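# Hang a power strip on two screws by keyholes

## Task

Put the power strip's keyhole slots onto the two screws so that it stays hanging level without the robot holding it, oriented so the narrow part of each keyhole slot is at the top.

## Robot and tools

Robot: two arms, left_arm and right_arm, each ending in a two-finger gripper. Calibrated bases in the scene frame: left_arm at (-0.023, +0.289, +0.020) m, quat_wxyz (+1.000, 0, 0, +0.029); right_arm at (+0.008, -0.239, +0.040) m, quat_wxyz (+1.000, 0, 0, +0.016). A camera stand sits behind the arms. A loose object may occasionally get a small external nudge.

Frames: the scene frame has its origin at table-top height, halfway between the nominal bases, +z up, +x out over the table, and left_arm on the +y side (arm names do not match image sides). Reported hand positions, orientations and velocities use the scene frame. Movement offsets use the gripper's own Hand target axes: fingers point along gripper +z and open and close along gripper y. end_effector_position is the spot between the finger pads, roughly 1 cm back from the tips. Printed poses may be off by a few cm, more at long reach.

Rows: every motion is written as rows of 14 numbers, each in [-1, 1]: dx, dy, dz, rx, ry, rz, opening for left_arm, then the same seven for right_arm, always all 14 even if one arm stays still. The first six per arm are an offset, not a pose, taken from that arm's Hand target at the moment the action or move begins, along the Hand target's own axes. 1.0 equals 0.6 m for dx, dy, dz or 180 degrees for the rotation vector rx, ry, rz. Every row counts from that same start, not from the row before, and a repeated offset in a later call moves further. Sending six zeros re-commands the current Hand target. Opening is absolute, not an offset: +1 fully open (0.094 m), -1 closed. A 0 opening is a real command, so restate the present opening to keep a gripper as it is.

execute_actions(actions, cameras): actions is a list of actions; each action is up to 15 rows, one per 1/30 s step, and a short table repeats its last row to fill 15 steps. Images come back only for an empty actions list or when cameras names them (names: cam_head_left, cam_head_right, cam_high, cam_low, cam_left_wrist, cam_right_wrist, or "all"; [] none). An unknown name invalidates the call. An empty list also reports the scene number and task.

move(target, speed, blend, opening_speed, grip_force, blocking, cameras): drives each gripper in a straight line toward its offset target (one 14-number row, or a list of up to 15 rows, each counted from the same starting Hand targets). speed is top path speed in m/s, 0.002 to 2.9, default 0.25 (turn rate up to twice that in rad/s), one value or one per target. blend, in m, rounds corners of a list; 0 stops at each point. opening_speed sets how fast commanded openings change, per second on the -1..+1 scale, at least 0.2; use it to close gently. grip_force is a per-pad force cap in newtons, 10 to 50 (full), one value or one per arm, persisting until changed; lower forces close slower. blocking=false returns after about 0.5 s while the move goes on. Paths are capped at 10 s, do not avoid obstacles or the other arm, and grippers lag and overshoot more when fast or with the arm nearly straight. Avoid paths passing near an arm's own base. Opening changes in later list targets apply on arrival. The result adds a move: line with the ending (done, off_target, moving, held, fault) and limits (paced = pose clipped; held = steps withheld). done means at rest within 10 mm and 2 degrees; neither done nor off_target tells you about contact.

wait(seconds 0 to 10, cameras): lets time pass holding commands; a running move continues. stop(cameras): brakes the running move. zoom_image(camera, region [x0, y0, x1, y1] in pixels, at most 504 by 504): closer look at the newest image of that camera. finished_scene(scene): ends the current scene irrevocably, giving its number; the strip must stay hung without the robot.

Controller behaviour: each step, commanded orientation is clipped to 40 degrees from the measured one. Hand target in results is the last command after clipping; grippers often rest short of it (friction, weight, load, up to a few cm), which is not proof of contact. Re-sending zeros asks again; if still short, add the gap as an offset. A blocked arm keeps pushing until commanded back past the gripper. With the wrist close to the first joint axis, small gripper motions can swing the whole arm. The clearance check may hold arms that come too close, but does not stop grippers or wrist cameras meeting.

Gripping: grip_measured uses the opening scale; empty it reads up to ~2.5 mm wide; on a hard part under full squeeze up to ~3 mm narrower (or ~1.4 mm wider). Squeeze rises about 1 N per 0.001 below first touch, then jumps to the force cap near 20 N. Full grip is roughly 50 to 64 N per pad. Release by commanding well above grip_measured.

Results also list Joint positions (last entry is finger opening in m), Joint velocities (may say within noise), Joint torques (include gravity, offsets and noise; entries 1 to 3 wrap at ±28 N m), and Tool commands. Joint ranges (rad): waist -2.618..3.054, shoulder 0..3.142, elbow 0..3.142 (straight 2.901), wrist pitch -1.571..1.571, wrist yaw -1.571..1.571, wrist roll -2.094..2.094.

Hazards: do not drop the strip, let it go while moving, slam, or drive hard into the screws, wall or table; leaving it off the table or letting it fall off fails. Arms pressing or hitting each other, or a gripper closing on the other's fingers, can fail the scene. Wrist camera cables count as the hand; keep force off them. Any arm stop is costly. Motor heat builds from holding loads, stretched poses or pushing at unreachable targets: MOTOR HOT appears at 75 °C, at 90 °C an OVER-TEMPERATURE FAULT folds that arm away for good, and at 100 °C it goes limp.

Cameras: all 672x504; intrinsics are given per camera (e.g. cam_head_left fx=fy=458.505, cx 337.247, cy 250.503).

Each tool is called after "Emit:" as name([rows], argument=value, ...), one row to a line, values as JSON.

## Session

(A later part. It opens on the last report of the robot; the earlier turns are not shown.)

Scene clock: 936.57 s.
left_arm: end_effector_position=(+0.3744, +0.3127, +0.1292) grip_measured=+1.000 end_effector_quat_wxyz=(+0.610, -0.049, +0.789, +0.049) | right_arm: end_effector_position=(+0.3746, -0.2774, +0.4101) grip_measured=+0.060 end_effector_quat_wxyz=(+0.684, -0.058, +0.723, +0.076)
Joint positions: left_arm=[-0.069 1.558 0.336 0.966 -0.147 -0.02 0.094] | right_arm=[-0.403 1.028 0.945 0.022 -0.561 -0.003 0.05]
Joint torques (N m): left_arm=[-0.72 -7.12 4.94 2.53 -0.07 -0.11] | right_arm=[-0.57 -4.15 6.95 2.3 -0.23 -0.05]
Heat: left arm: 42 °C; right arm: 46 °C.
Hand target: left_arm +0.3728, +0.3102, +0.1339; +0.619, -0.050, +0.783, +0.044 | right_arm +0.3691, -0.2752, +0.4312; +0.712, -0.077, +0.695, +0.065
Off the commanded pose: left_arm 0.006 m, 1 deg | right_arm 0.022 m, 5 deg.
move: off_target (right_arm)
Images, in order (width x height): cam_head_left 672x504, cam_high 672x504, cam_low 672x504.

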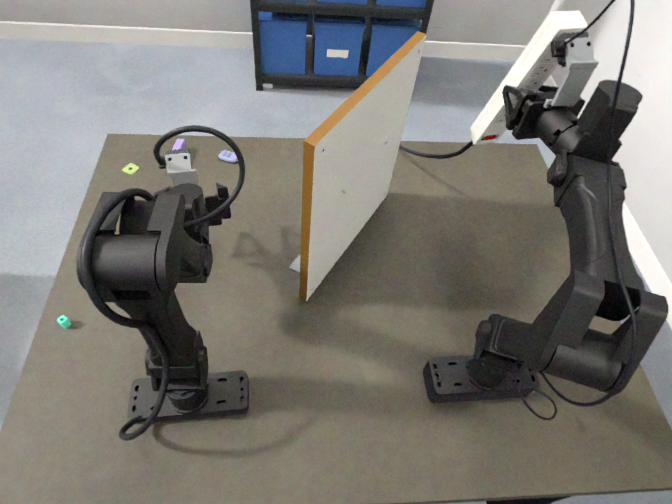

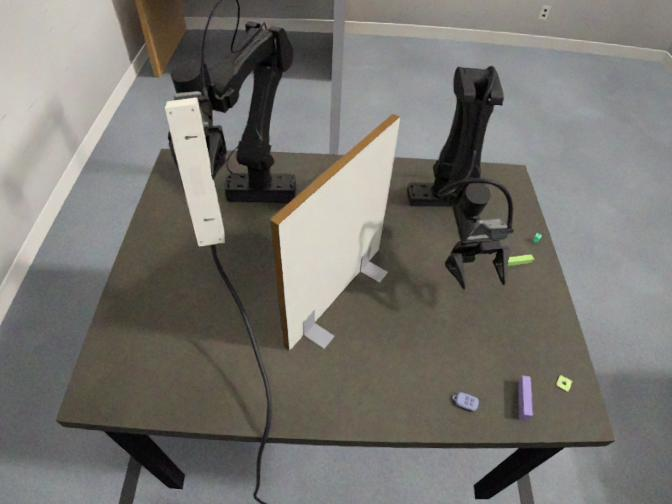

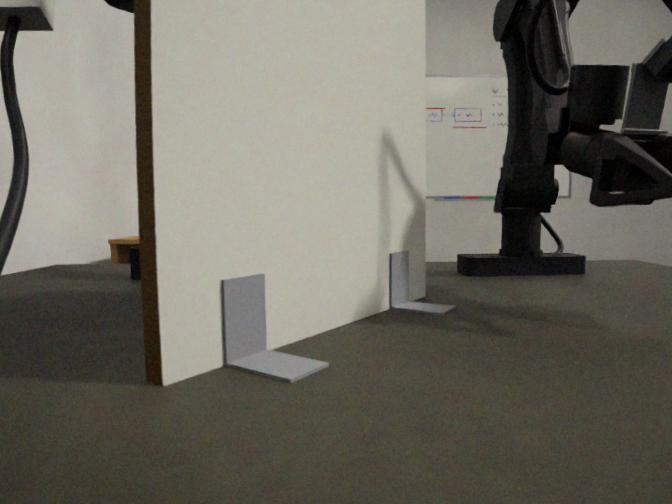

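Emit:
move([
  [0,0,0,0,0,0,1,0.015,0.0935,0.0032,-0.0988,0.0328,0.1725,-0.3],
  [0,0,0,0,0,0,1,0.0297,0.1952,0.0065,-0.1662,0.1021,0.3314,-0.3],
  [0,0,0,0,0,0,1,0.0453,0.2592,0.0105,-0.1868,0.1938,0.4818,-0.3],
], speed=0.18, blend=[0.03,0.03,0], cameras=["cam_head_left","cam_head_right","cam_high","cam_low","cam_right_wrist"])

Scene clock: 967.93 s.
left_arm: end_effector_position=(+0.3744, +0.3127, +0.1292) grip_measured=+1.000 end_effector_quat_wxyz=(+0.610, -0.049, +0.789, +0.049) | right_arm: end_effector_position=(+0.3505, -0.1310, +0.3965) grip_measured=+0.060 end_effector_quat_wxyz=(+0.232, +0.221, +0.680, +0.659)
Joint positions: left_arm=[-0.069 1.558 0.336 0.966 -0.147 -0.02 0.094] | right_arm=[-0.187 1.154 0.931 0.173 -1.074 1.503 0.05]
Joint torques (N m): left_arm=[-0.72 -7.1 4.93 2.53 -0.07 -0.1] | right_arm=[1.37 -3.03 6.8 1.82 -0.36 0.52]
Heat: left arm: 43 °C; right arm: 47 °C.
Hand target: left_arm +0.3728, +0.3102, +0.1339; +0.619, -0.050, +0.783, +0.044 | right_arm +0.3451, -0.1220, +0.4013; +0.213, +0.211, +0.675, +0.675
Off the commanded pose: left_arm 0.006 m, 1 deg | right_arm 0.011 m, 3 deg.
move: off_target (right_arm)
Images, in order (width x height): cam_head_left 672x504, cam_head_right 672x504, cam_high 672x504, cam_low 672x504, cam_right_wrist 672x504.

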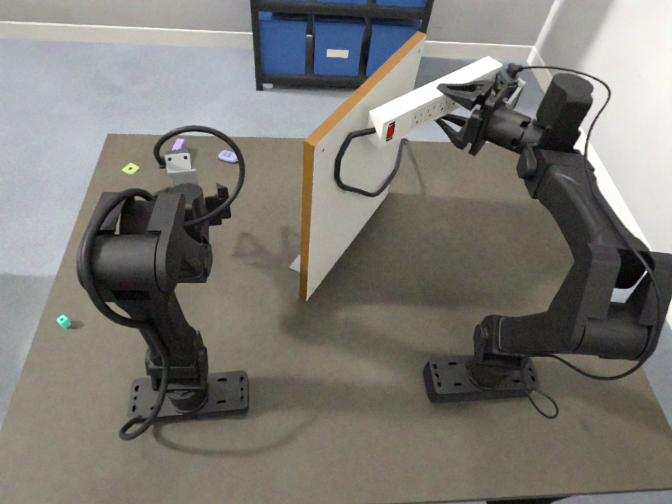

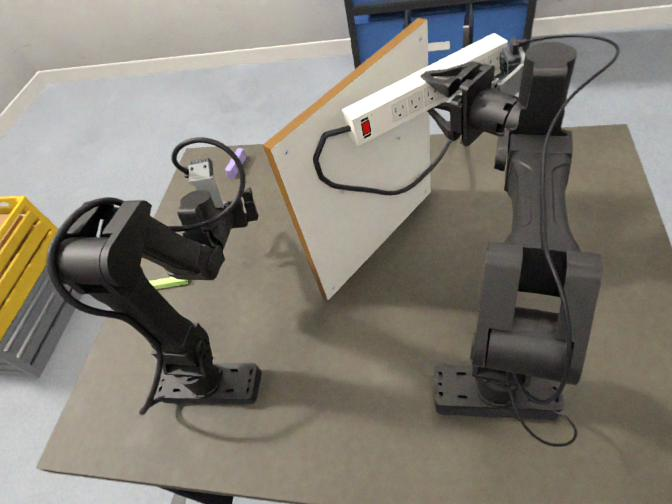

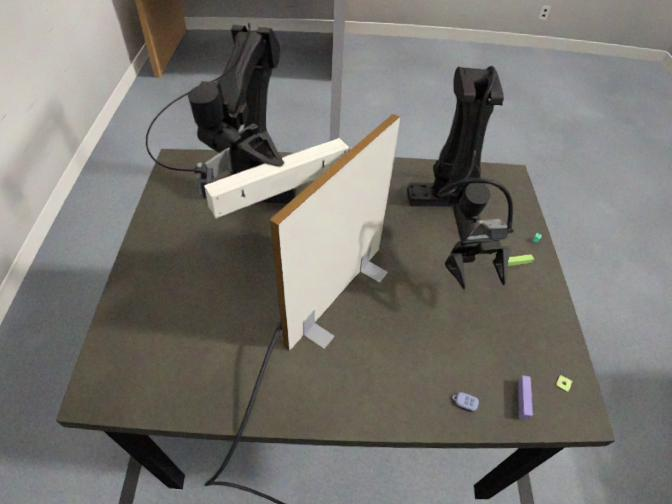

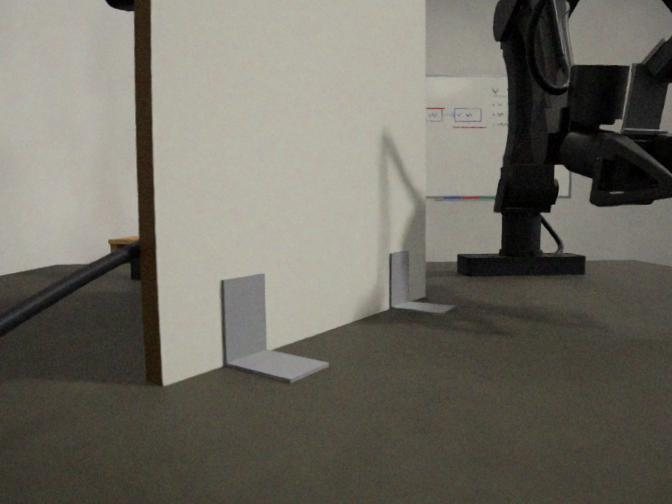

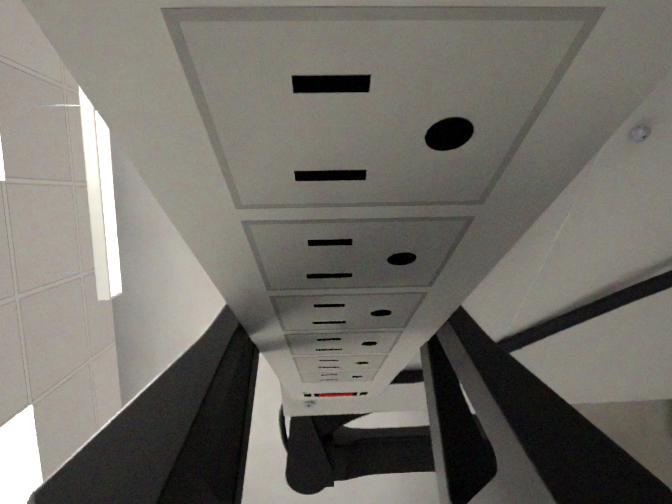

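Emit:
move(target=[0,0,0,0,0,0,1,0.011,-0.0767,0.0025,-0.0072,0.0144,0.0078,-0.3], speed=0.12, cameras=["cam_head_left","cam_head_right","cam_right_wrist"])

Scene clock: 990.97 s.
left_arm: end_effector_position=(+0.3744, +0.3127, +0.1292) grip_measured=+1.000 end_effector_quat_wxyz=(+0.610, -0.049, +0.789, +0.049) | right_arm: end_effector_position=(+0.3450, -0.1238, +0.3525) grip_measured=+0.060 end_effector_quat_wxyz=(+0.205, +0.212, +0.672, +0.679)
Joint positions: left_arm=[-0.069 1.558 0.336 0.966 -0.147 -0.02 0.094] | right_arm=[-0.179 1.184 0.733 0.469 -1.118 1.599 0.05]
Joint torques (N m): left_arm=[-0.72 -7.12 4.93 2.53 -0.07 -0.1] | right_arm=[0.91 -2.78 6.65 1.82 -0.28 0.32]
Heat: left arm: 44 °C; right arm: 47 °C.
Hand target: left_arm +0.3728, +0.3102, +0.1339; +0.619, -0.050, +0.783, +0.044 | right_arm +0.3406, -0.1170, +0.3552; +0.191, +0.202, +0.669, +0.689
Off the commanded pose: left_arm 0.006 m, 1 deg | right_arm 0.009 m, 2 deg.
move: done
Images, in order (width x height): cam_head_left 672x504, cam_head_right 672x504, cam_right_wrist 672x504.

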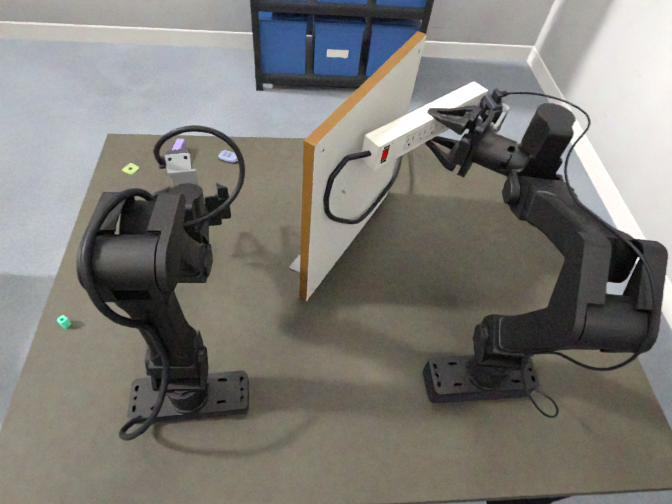

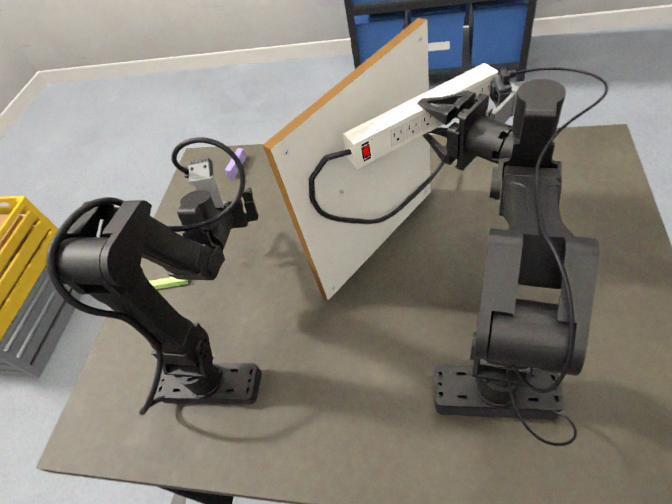

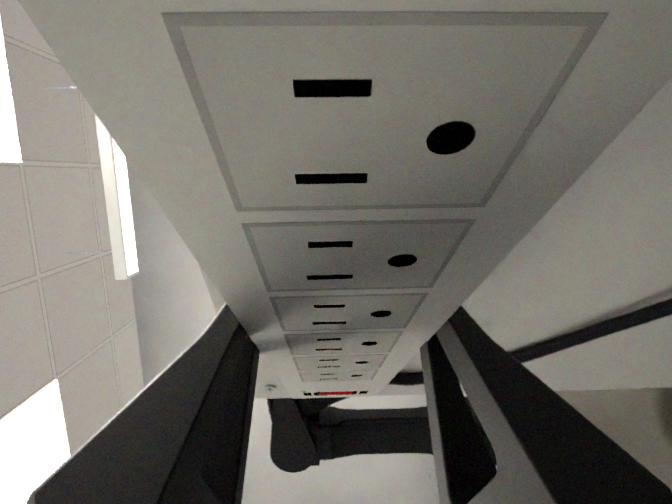

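Emit:
move(target=[0,0,0,0,0,0,1,0,0,0.06,0,0,0,-0.3], speed=0.05, cameras=["cam_head_right","cam_right_wrist"])

Scene clock: 995.87 s.
left_arm: end_effector_position=(+0.3744, +0.3127, +0.1292) grip_measured=+1.000 end_effector_quat_wxyz=(+0.610, -0.049, +0.789, +0.049) | right_arm: end_effector_position=(+0.3530, -0.0898, +0.3340) grip_measured=+0.060 end_effector_quat_wxyz=(+0.170, +0.215, +0.680, +0.680)
Joint positions: left_arm=[-0.069 1.558 0.336 0.966 -0.147 -0.02 0.094] | right_arm=[-0.054 1.253 0.733 0.487 -1.041 1.604 0.05]
Joint torques (N m): left_arm=[-0.73 -7.1 4.93 2.53 -0.07 -0.1] | right_arm=[1.14 -3.23 10.17 1.88 0.28 0.25]
Heat: left arm: 44 °C; right arm: 47 °C.
Hand target: left_arm +0.3728, +0.3102, +0.1339; +0.619, -0.050, +0.783, +0.044 | right_arm +0.3599, -0.0866, +0.3560; +0.191, +0.202, +0.669, +0.689
Off the commanded pose: left_arm 0.006 m, 1 deg | right_arm 0.023 m, 3 deg.
move: off_target (right_arm)
Images, in order (width x height): cam_head_right 672x504, cam_right_wrist 672x504.

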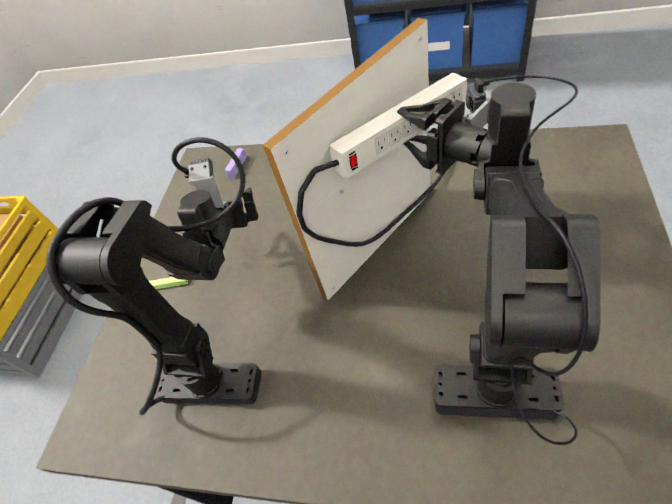

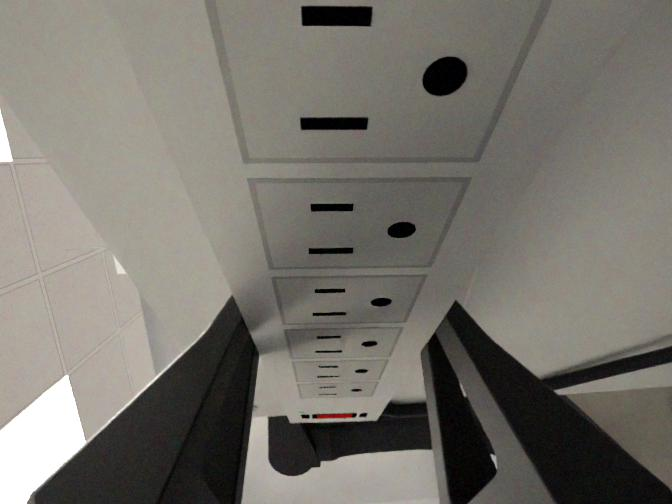

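Emit:
move(target=[0,0,0,0,0,0,1,0,0.02,0.033,0,0,0,-0.3], speed=0.05, cameras=["cam_head_right","cam_right_wrist"])

Scene clock: 999.97 s.
left_arm: end_effector_position=(+0.3744, +0.3127, +0.1292) grip_measured=+1.000 end_effector_quat_wxyz=(+0.610, -0.049, +0.789, +0.049) | right_arm: end_effector_position=(+0.3600, -0.0725, +0.3408) grip_measured=+0.059 end_effector_quat_wxyz=(+0.167, +0.210, +0.683, +0.679)
Joint positions: left_arm=[-0.069 1.558 0.336 0.966 -0.147 -0.02 0.094] | right_arm=[0.009 1.284 0.786 0.459 -0.99 1.596 0.05]
Joint torques (N m): left_arm=[-0.72 -7.12 4.92 2.53 -0.07 -0.11] | right_arm=[0.99 -3.49 11.71 1.82 0.38 0.31]
Heat: left arm: 44 °C; right arm: 47 °C.
Hand target: left_arm +0.3728, +0.3102, +0.1339; +0.619, -0.050, +0.783, +0.044 | right_arm +0.3705, -0.0702, +0.3684; +0.191, +0.202, +0.669, +0.689
Off the commanded pose: left_arm 0.006 m, 1 deg | right_arm 0.030 m, 4 deg.
move: off_target (right_arm)
Images, in order (width x height): cam_head_right 672x504, cam_right_wrist 672x504.

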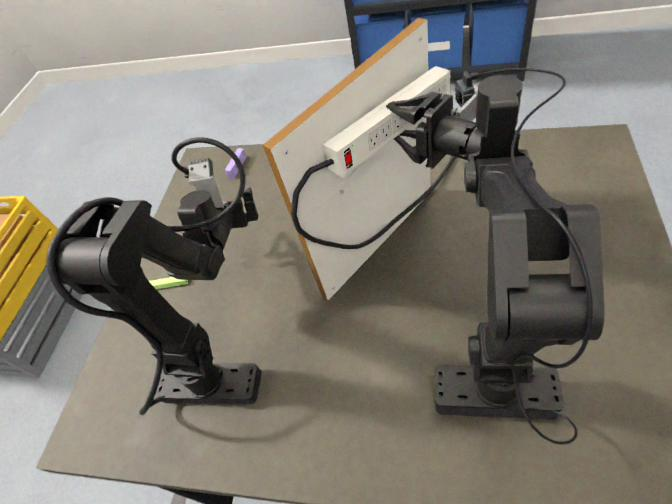

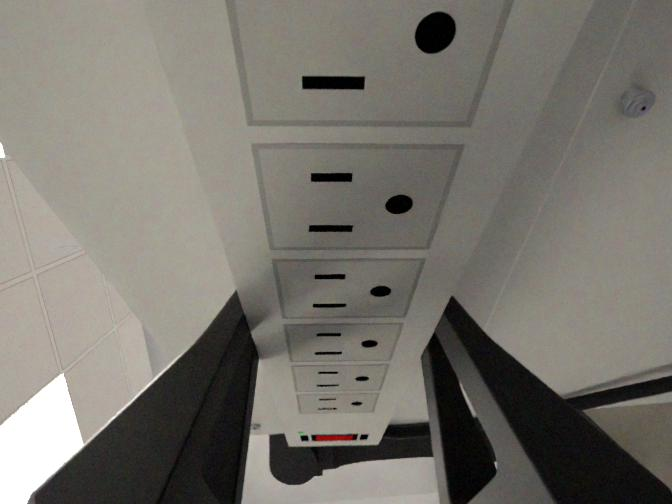

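Emit:
move(target=[0,0,0,0,0,0,1,0,0,0.01,0,-0.022,-0.0185,-0.3], speed=0.05, cameras=["cam_right_wrist"])

Scene clock: 1009.90 s.
left_arm: end_effector_position=(+0.3744, +0.3127, +0.1292) grip_measured=+1.000 end_effector_quat_wxyz=(+0.610, -0.049, +0.789, +0.049) | right_arm: end_effector_position=(+0.3681, -0.0658, +0.3388) grip_measured=+0.059 end_effector_quat_wxyz=(+0.194, +0.223, +0.682, +0.669)
Joint positions: left_arm=[-0.069 1.558 0.336 0.966 -0.147 -0.02 0.094] | right_arm=[0.058 1.284 0.786 0.452 -0.883 1.569 0.05]
Joint torques (N m): left_arm=[-0.72 -7.1 4.93 2.53 -0.07 -0.1] | right_arm=[1.06 -5.53 10.52 1.79 0.53 0.01]
Heat: left arm: 44 °C; right arm: 53 °C.
Hand target: left_arm +0.3728, +0.3102, +0.1339; +0.619, -0.050, +0.783, +0.044 | right_arm +0.3738, -0.0652, +0.3686; +0.234, +0.206, +0.667, +0.676
Off the commanded pose: left_arm 0.006 m, 1 deg | right_arm 0.030 m, 5 deg.
move: off_target (right_arm)
Images, in order (width x height): cam_right_wrist 672x504.

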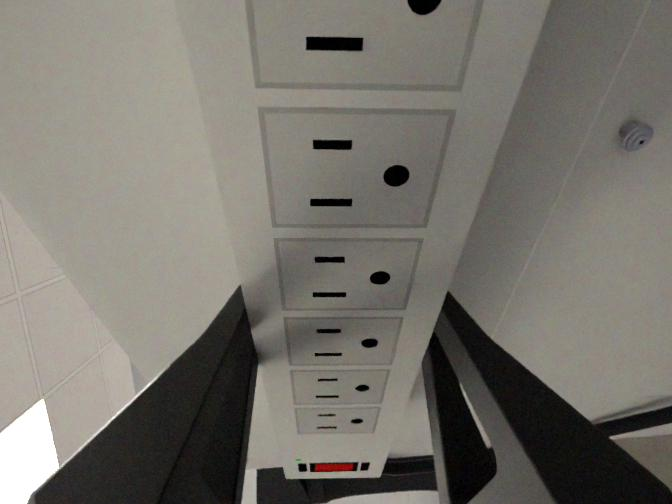

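Emit:
zoom_image(camera="cam_right_wrist", region=[470, 0, 672, 300])

Scaled by 1.680.

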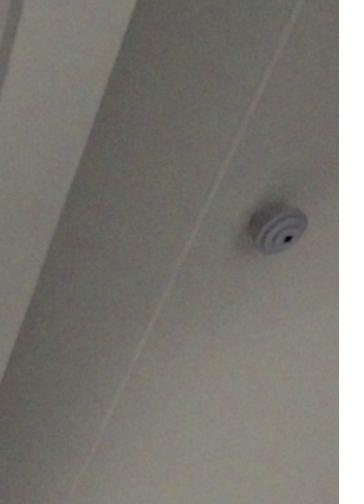

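Emit:
execute_actions(actions=[], cameras=["cam_head_left","cam_head_right"])

Emit:
zoom_image(camera="cam_head_left", region=[290, 30, 530, 230])

Emit:
zoom_image(camera="cam_head_right", region=[260, 20, 500, 220])

Scene clock: 1039.17 s.
left_arm: end_effector_position=(+0.3744, +0.3127, +0.1292) grip_measured=+1.000 end_effector_quat_wxyz=(+0.610, -0.049, +0.789, +0.049) | right_arm: end_effector_position=(+0.3681, -0.0658, +0.3388) grip_measured=+0.059 end_effector_quat_wxyz=(+0.194, +0.223, +0.682, +0.669)
Joint positions: left_arm=[-0.069 1.558 0.336 0.966 -0.147 -0.02 0.094] | right_arm=[0.058 1.284 0.786 0.452 -0.883 1.569 0.05]
Joint velocities: within noise
Joint torques (N m): left_arm=[-0.72 -7.1 4.93 2.53 -0.07 -0.1] | right_arm=[1.03 -5.53 10.54 1.78 0.52 -0.02]
Heat: left arm: 44 °C; right arm: 58 °C.
Hand target: left_arm +0.3728, +0.3102, +0.1339; +0.619, -0.050, +0.783, +0.044 | right_arm +0.3737, -0.0652, +0.3686; +0.234, +0.206, +0.667, +0.676
Tool commands: left_gripper/opening=+1.0 right_gripper/opening=-0.3
Off the commanded pose: left_arm 0.006 m, 1 deg | right_arm 0.030 m, 5 deg.
Images, in order (width x height): cam_head_left 672x504, cam_head_right 672x504.

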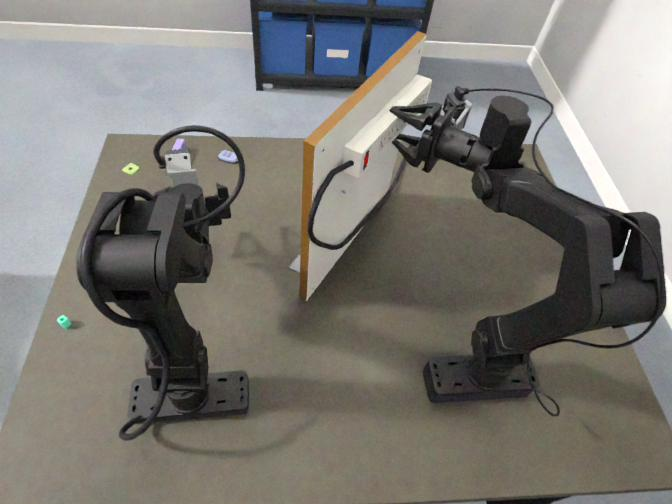

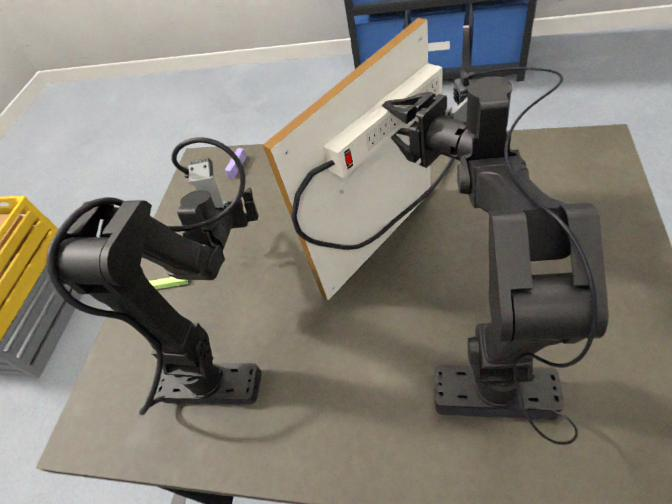

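Scaled by 2.100.

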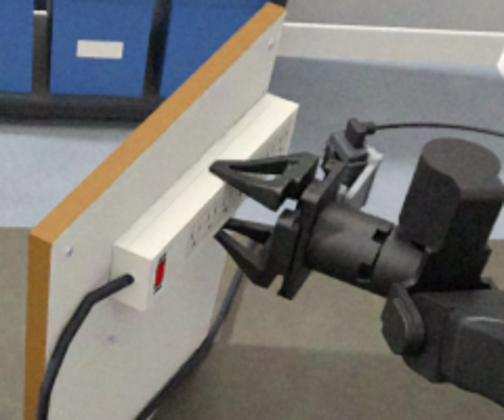

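Scaled by 2.100.

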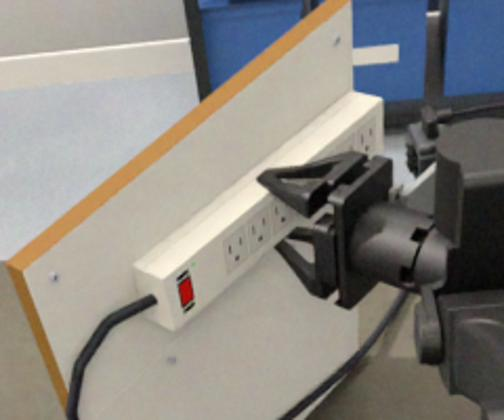

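Emit:
move([
  [0,0,0,0,0,0,1,0,0,-0.055,0,0,0,-0.3],
  [0,0,0,0,0,0,1,0.058,0,-0.055,0,0.018,0.008,-0.3],
], speed=0.08, blend=[0.01,0], cameras=["cam_head_right","cam_right_wrist"])

Scene clock: 1063.87 s.
left_arm: end_effector_position=(+0.3744, +0.3127, +0.1292) grip_measured=+1.000 end_effector_quat_wxyz=(+0.610, -0.049, +0.789, +0.049) | right_arm: end_effector_position=(+0.3383, -0.0759, +0.3510) grip_measured=+0.059 end_effector_quat_wxyz=(+0.208, +0.214, +0.681, +0.669)
Joint positions: left_arm=[-0.069 1.558 0.336 0.966 -0.147 -0.02 0.094] | right_arm=[0.029 1.136 0.732 0.373 -0.904 1.549 0.05]
Joint torques (N m): left_arm=[-0.7 -7.12 4.93 2.54 -0.07 -0.11] | right_arm=[0.77 -5.87 6.78 1.89 -0.29 0.33]
Heat: left arm: 45 °C; right arm: 59 °C.
Hand target: left_arm +0.3728, +0.3102, +0.1339; +0.619, -0.050, +0.783, +0.044 | right_arm +0.3262, -0.0711, +0.3665; +0.207, +0.195, +0.671, +0.684
Off the commanded pose: left_arm 0.006 m, 1 deg | right_arm 0.020 m, 3 deg.
move: off_target (right_arm)
Images, in order (width x height): cam_head_right 672x504, cam_right_wrist 672x504.

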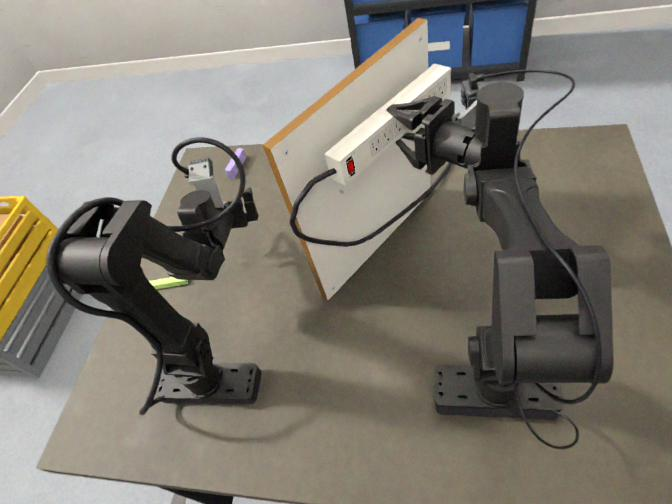

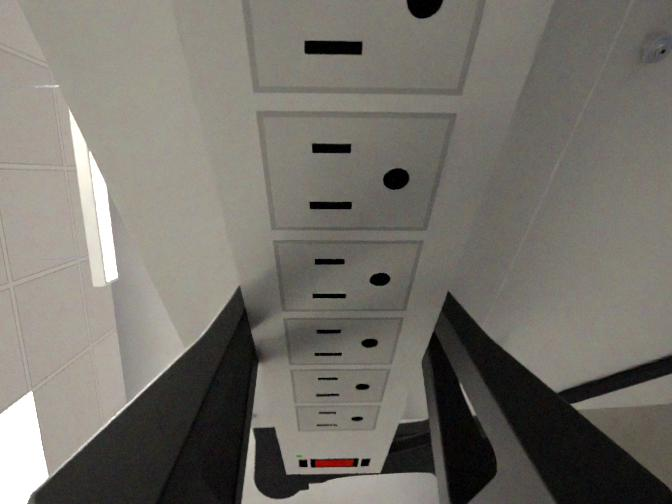

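Emit:
zoom_image(camera="cam_right_wrist", region=[440, 0, 672, 350])

Scaled by 1.440.

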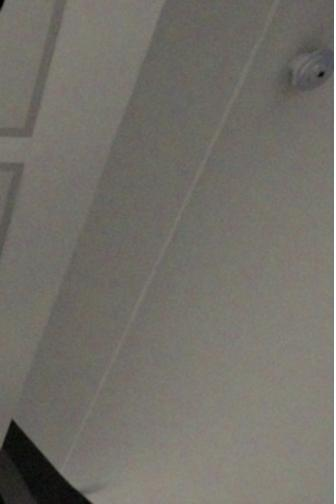

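Emit:
zoom_image(camera="cam_head_right", region=[260, 120, 440, 300])

Scaled by 2.800.

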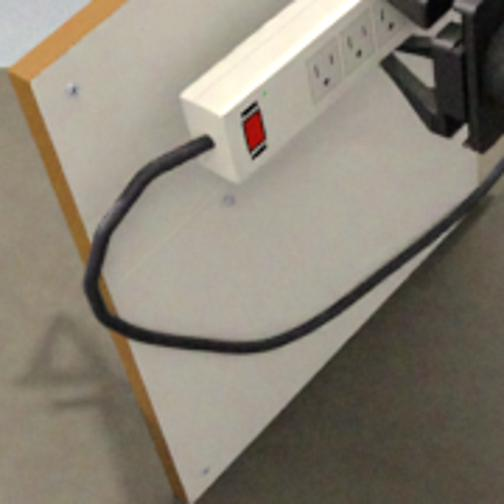

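Emit:
move(target=[0,0,0,0,0,0,1,0.038,-0.05,0,0,0,-0.0128,-0.3], speed=0.08, cameras=["cam_head_right","cam_head_left","cam_right_wrist"])

Emit:
zoom_image(camera="cam_right_wrist", region=[440, 0, 672, 350])

Emit:
zoom_image(camera="cam_head_right", region=[260, 120, 440, 300])

Scene clock: 1089.47 s.
left_arm: end_effector_position=(+0.3744, +0.3127, +0.1292) grip_measured=+1.000 end_effector_quat_wxyz=(+0.610, -0.049, +0.789, +0.049) | right_arm: end_effector_position=(+0.3171, -0.0623, +0.3163) grip_measured=+0.059 end_effector_quat_wxyz=(+0.206, +0.211, +0.688, +0.663)
Joint positions: left_arm=[-0.069 1.558 0.336 0.966 -0.147 -0.02 0.094] | right_arm=[0.097 1.077 0.58 0.442 -0.842 1.526 0.05]
Joint torques (N m): left_arm=[-0.72 -7.1 4.93 2.53 -0.07 -0.11] | right_arm=[0.9 -5.29 6.9 2.12 -0.25 0.15]
Heat: left arm: 45 °C; right arm: 50 °C.
Hand target: left_arm +0.3728, +0.3102, +0.1339; +0.619, -0.050, +0.783, +0.044 | right_arm +0.3077, -0.0583, +0.3364; +0.220, +0.182, +0.675, +0.680
Off the commanded pose: left_arm 0.006 m, 1 deg | right_arm 0.023 m, 5 deg.
move: off_target (right_arm)
Images, in order (width x height): cam_head_left 672x504, cam_head_right 672x504, cam_right_wrist 672x504.

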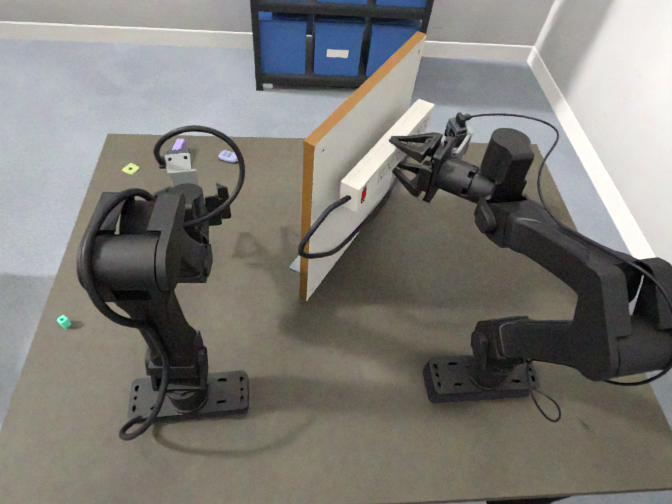

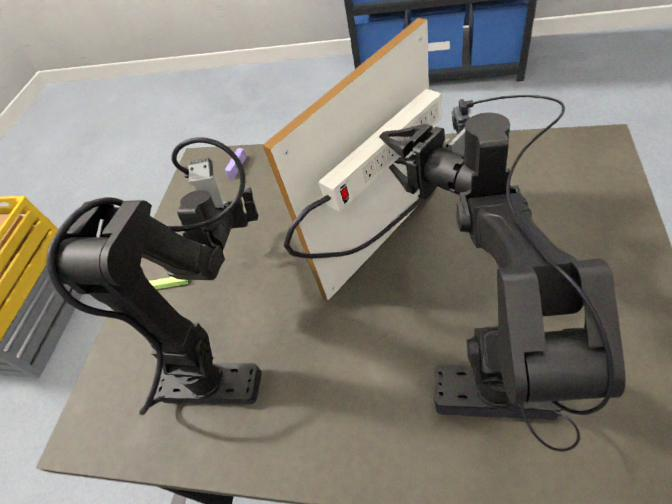

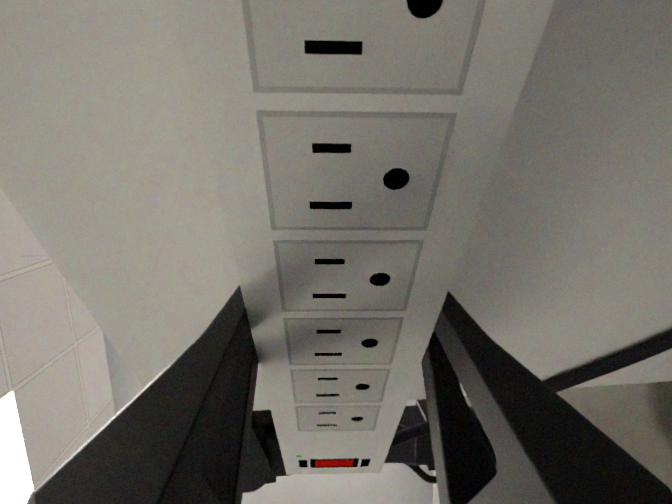

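Scaled by 1.440.

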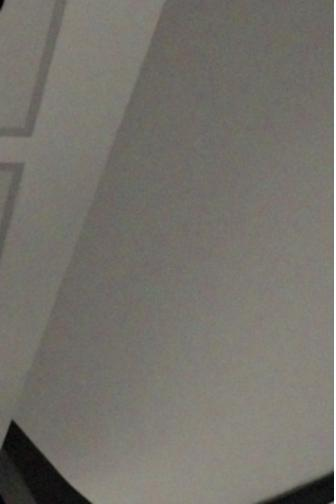

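Scaled by 2.800.

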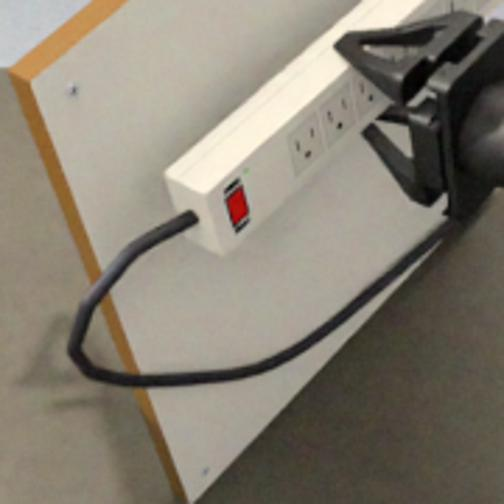

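Emit:
move(target=[0,0,0,0,0,0,1,0,0.027,0,0,0,0,-0.3], speed=0.05, cameras=["cam_right_wrist"])

Emit:
zoom_image(camera="cam_right_wrist", region=[440, 0, 672, 350])

Scene clock: 1094.33 s.
left_arm: end_effector_position=(+0.3744, +0.3127, +0.1292) grip_measured=+1.000 end_effector_quat_wxyz=(+0.610, -0.049, +0.789, +0.049) | right_arm: end_effector_position=(+0.3127, -0.0633, +0.3134) grip_measured=+0.059 end_effector_quat_wxyz=(+0.198, +0.222, +0.693, +0.657)
Joint positions: left_arm=[-0.069 1.558 0.336 0.966 -0.147 -0.02 0.094] | right_arm=[0.097 1.05 0.58 0.383 -0.838 1.524 0.05]
Joint torques (N m): left_arm=[-0.72 -7.12 4.93 2.53 -0.07 -0.1] | right_arm=[0.79 -5.12 10.82 1.94 -0.26 0.2]
Heat: left arm: 45 °C; right arm: 50 °C.
Hand target: left_arm +0.3728, +0.3102, +0.1339; +0.619, -0.050, +0.783, +0.044 | right_arm +0.3068, -0.0582, +0.3526; +0.220, +0.182, +0.675, +0.680
Off the commanded pose: left_arm 0.006 m, 1 deg | right_arm 0.040 m, 6 deg.
move: off_target (right_arm)
Images, in order (width x height): cam_right_wrist 672x504.

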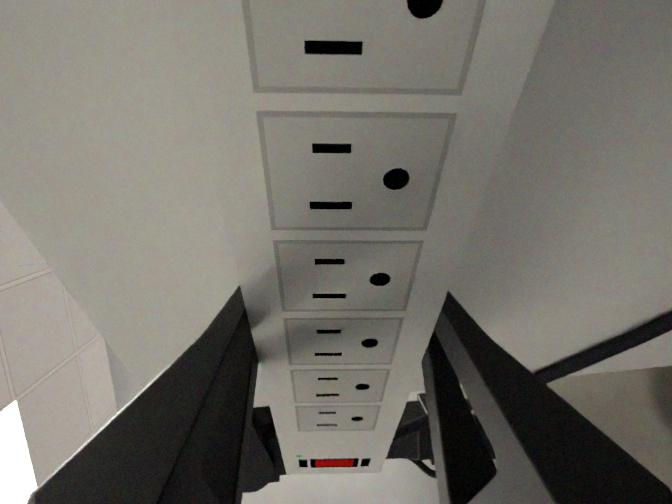

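Scaled by 1.440.

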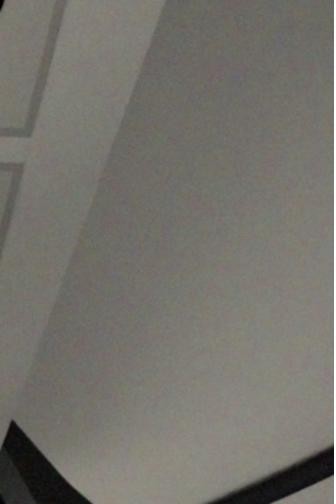

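Emit:
move(target=[0,0,0,0,0,0,1,0,0.02,0,0,0,0,-0.3], speed=0.05, cameras=["cam_right_wrist"])

Emit:
zoom_image(camera="cam_right_wrist", region=[440, 0, 672, 350])

Scene clock: 1097.83 s.
left_arm: end_effector_position=(+0.3744, +0.3127, +0.1292) grip_measured=+1.000 end_effector_quat_wxyz=(+0.610, -0.049, +0.789, +0.049) | right_arm: end_effector_position=(+0.3117, -0.0637, +0.3207) grip_measured=+0.059 end_effector_quat_wxyz=(+0.197, +0.224, +0.694, +0.655)
Joint positions: left_arm=[-0.069 1.558 0.336 0.966 -0.147 -0.02 0.094] | right_arm=[0.097 1.034 0.61 0.328 -0.836 1.52 0.05]
Joint torques (N m): left_arm=[-0.7 -7.12 4.93 2.53 -0.07 -0.1] | right_arm=[0.85 -4.82 11.82 1.98 -0.31 0.24]
Heat: left arm: 45 °C; right arm: 51 °C.
Hand target: left_arm +0.3728, +0.3102, +0.1339; +0.619, -0.050, +0.783, +0.044 | right_arm +0.3062, -0.0581, +0.3646; +0.221, +0.182, +0.675, +0.680
Off the commanded pose: left_arm 0.006 m, 1 deg | right_arm 0.044 m, 7 deg.
move: off_target (right_arm)
Images, in order (width x height): cam_right_wrist 672x504.

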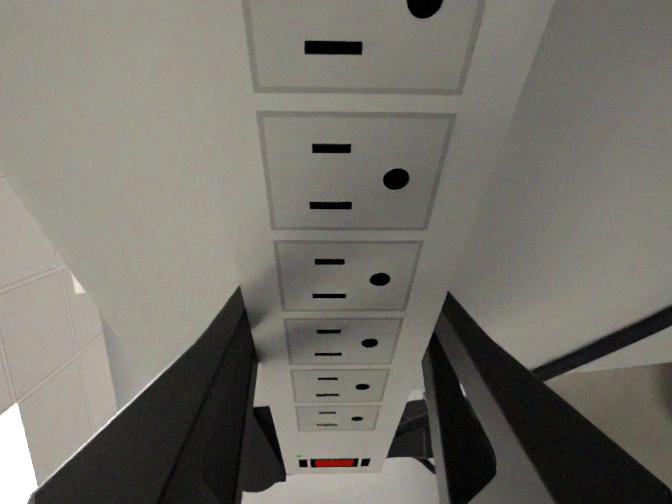

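Scaled by 1.440.

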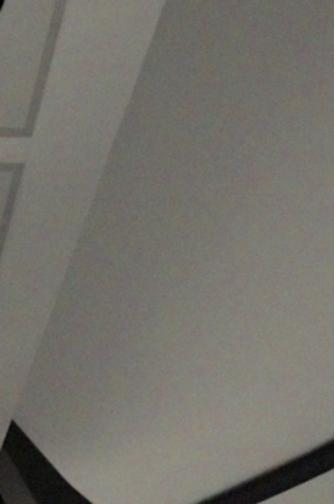

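Emit:
move(target=[0,0,0,0,0,0,1,0,0.01,0,-0.025,0,0,-0.3], speed=0.05, cameras=["cam_right_wrist"])

Emit:
zoom_image(camera="cam_right_wrist", region=[440, 0, 672, 350])

Scene clock: 1105.63 s.
left_arm: end_effector_position=(+0.3744, +0.3127, +0.1292) grip_measured=+1.000 end_effector_quat_wxyz=(+0.610, -0.049, +0.789, +0.049) | right_arm: end_effector_position=(+0.3110, -0.0638, +0.3550) grip_measured=+0.059 end_effector_quat_wxyz=(+0.230, +0.192, +0.661, +0.688)
Joint positions: left_arm=[-0.069 1.558 0.336 0.966 -0.147 -0.02 0.094] | right_arm=[0.097 1.029 0.61 0.498 -0.836 1.589 0.05]
Joint torques (N m): left_arm=[-0.72 -7.1 4.93 2.53 -0.07 -0.1] | right_arm=[1.09 -2.09 7.88 2.05 -0.17 0.38]
Heat: left arm: 45 °C; right arm: 52 °C.
Hand target: left_arm +0.3728, +0.3102, +0.1339; +0.619, -0.050, +0.783, +0.044 | right_arm +0.3058, -0.0581, +0.3707; +0.228, +0.173, +0.648, +0.706
Off the commanded pose: left_arm 0.006 m, 1 deg | right_arm 0.017 m, 3 deg.
move: off_target (right_arm)
Images, in order (width x height): cam_right_wrist 672x504.

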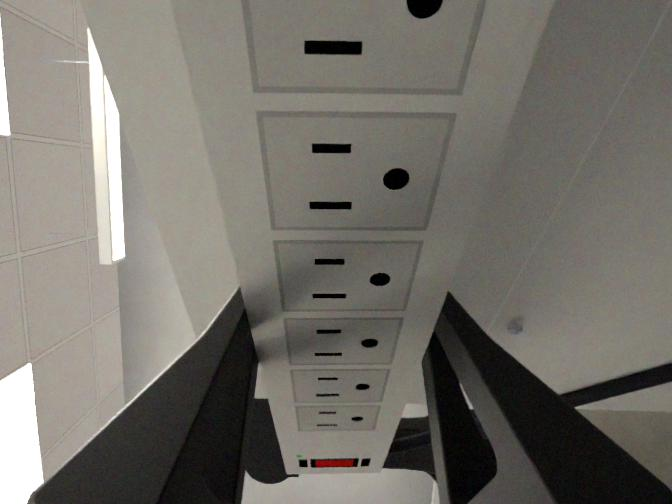

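Scaled by 1.440.

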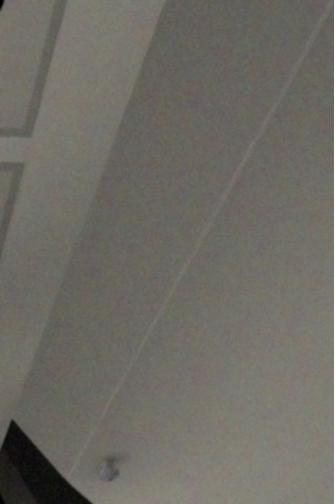

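Emit:
move(target=[0,0,0,0,0,0,1,-0.0085,-0.04,0.0426,0.018,0,0.002,-0.3], speed=0.06, cameras=["cam_right_wrist"])

Emit:
zoom_image(camera="cam_right_wrist", region=[440, 0, 672, 350])

Scene clock: 1148.23 s.
left_arm: end_effector_position=(+0.3744, +0.3127, +0.1292) grip_measured=+1.000 end_effector_quat_wxyz=(+0.610, -0.049, +0.789, +0.049) | right_arm: end_effector_position=(+0.3262, -0.0443, +0.3211) grip_measured=+0.059 end_effector_quat_wxyz=(+0.207, +0.210, +0.682, +0.669)
Joint positions: left_arm=[-0.069 1.558 0.336 0.966 -0.147 -0.02 0.094] | right_arm=[0.171 1.136 0.61 0.498 -0.769 1.55 0.05]
Joint torques (N m): left_arm=[-0.72 -7.1 4.93 2.53 -0.07 -0.11] | right_arm=[1.01 -2.77 10.35 2.08 -0.18 0.21]
Heat: left arm: 46 °C; right arm: 49 °C.
Hand target: left_arm +0.3728, +0.3102, +0.1339; +0.619, -0.050, +0.783, +0.044 | right_arm +0.3262, -0.0381, +0.3497; +0.220, +0.181, +0.667, +0.688
Off the commanded pose: left_arm 0.006 m, 1 deg | right_arm 0.029 m, 5 deg.
move: off_target (right_arm)
Images, in order (width x height): cam_right_wrist 672x504.

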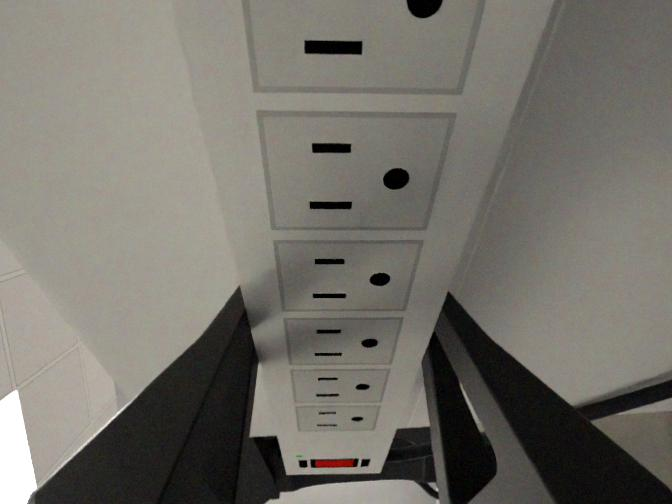

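Scaled by 1.440.

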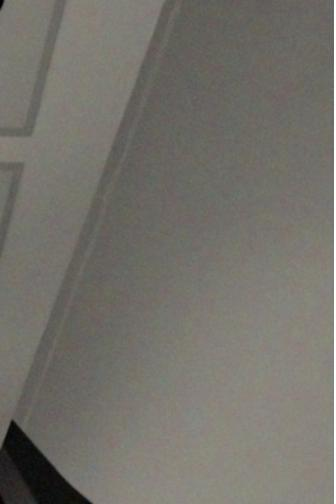

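Emit:
move(target=[0,0,0,0,0,0,1,0,0.022,0.012,0,0,0,-0.3], speed=0.06, cameras=["cam_right_wrist"])

Emit:
zoom_image(camera="cam_right_wrist", region=[440, 0, 672, 350])

Scene clock: 1157.87 s.
left_arm: end_effector_position=(+0.3744, +0.3127, +0.1292) grip_measured=+1.000 end_effector_quat_wxyz=(+0.610, -0.049, +0.789, +0.049) | right_arm: end_effector_position=(+0.3273, -0.0393, +0.3285) grip_measured=+0.059 end_effector_quat_wxyz=(+0.207, +0.208, +0.685, +0.666)
Joint positions: left_arm=[-0.069 1.558 0.336 0.966 -0.147 -0.02 0.094] | right_arm=[0.191 1.136 0.648 0.453 -0.752 1.539 0.05]
Joint torques (N m): left_arm=[-0.7 -7.12 4.93 2.53 -0.07 -0.11] | right_arm=[1.05 -2.73 11.81 2.02 -0.12 0.25]
Heat: left arm: 46 °C; right arm: 50 °C.
Hand target: left_arm +0.3728, +0.3102, +0.1339; +0.619, -0.050, +0.783, +0.044 | right_arm +0.3293, -0.0322, +0.3630; +0.220, +0.181, +0.667, +0.688
Off the commanded pose: left_arm 0.006 m, 1 deg | right_arm 0.035 m, 5 deg.
move: off_target (right_arm)
Images, in order (width x height): cam_right_wrist 672x504.

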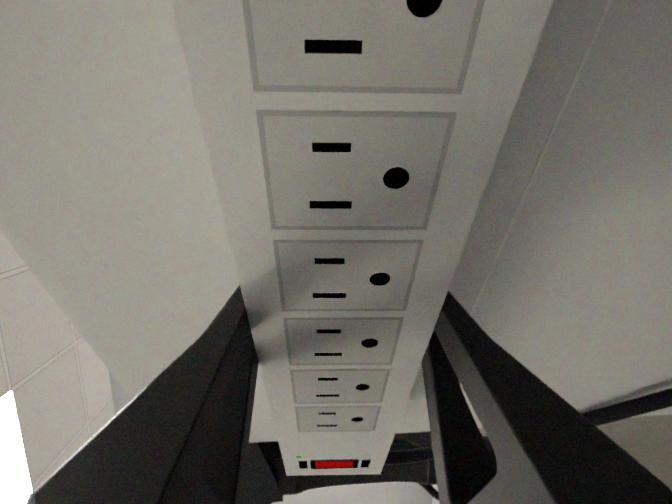

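Scaled by 1.440.

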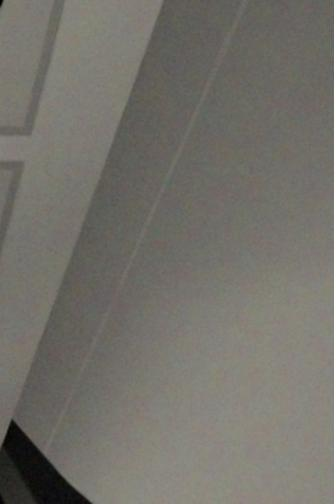

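Emit:
move(target=[0,0,0,0,0,0,1,0,0.016,-0.005,0,0,-0.005,-0.3], speed=0.06, cameras=["cam_right_wrist"])

Emit:
zoom_image(camera="cam_right_wrist", region=[440, 0, 672, 350])

Scene clock: 1163.73 s.
left_arm: end_effector_position=(+0.3744, +0.3127, +0.1292) grip_measured=+1.000 end_effector_quat_wxyz=(+0.610, -0.049, +0.789, +0.049) | right_arm: end_effector_position=(+0.3279, -0.0388, +0.3282) grip_measured=+0.059 end_effector_quat_wxyz=(+0.203, +0.210, +0.693, +0.660)
Joint positions: left_arm=[-0.069 1.558 0.336 0.966 -0.147 -0.02 0.094] | right_arm=[0.191 1.136 0.67 0.401 -0.755 1.522 0.05]
Joint torques (N m): left_arm=[-0.72 -7.12 4.93 2.53 -0.07 -0.1] | right_arm=[0.38 -4.59 12.08 2.07 -0.2 0.28]
Heat: left arm: 46 °C; right arm: 52 °C.
Hand target: left_arm +0.3728, +0.3102, +0.1339; +0.619, -0.050, +0.783, +0.044 | right_arm +0.3270, -0.0348, +0.3726; +0.226, +0.176, +0.668, +0.687
Off the commanded pose: left_arm 0.006 m, 1 deg | right_arm 0.044 m, 6 deg.
move: off_target (right_arm)
Images, in order (width x height): cam_right_wrist 672x504.

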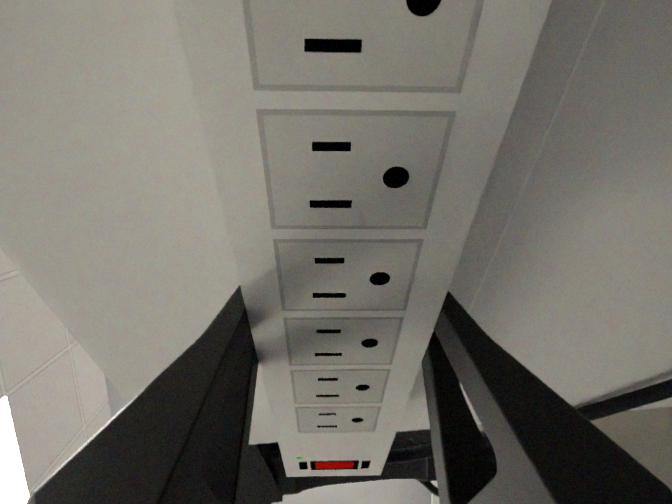

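Scaled by 1.440.

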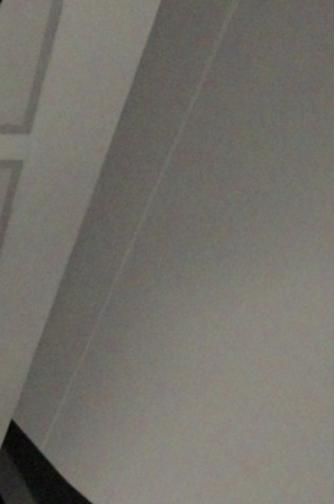

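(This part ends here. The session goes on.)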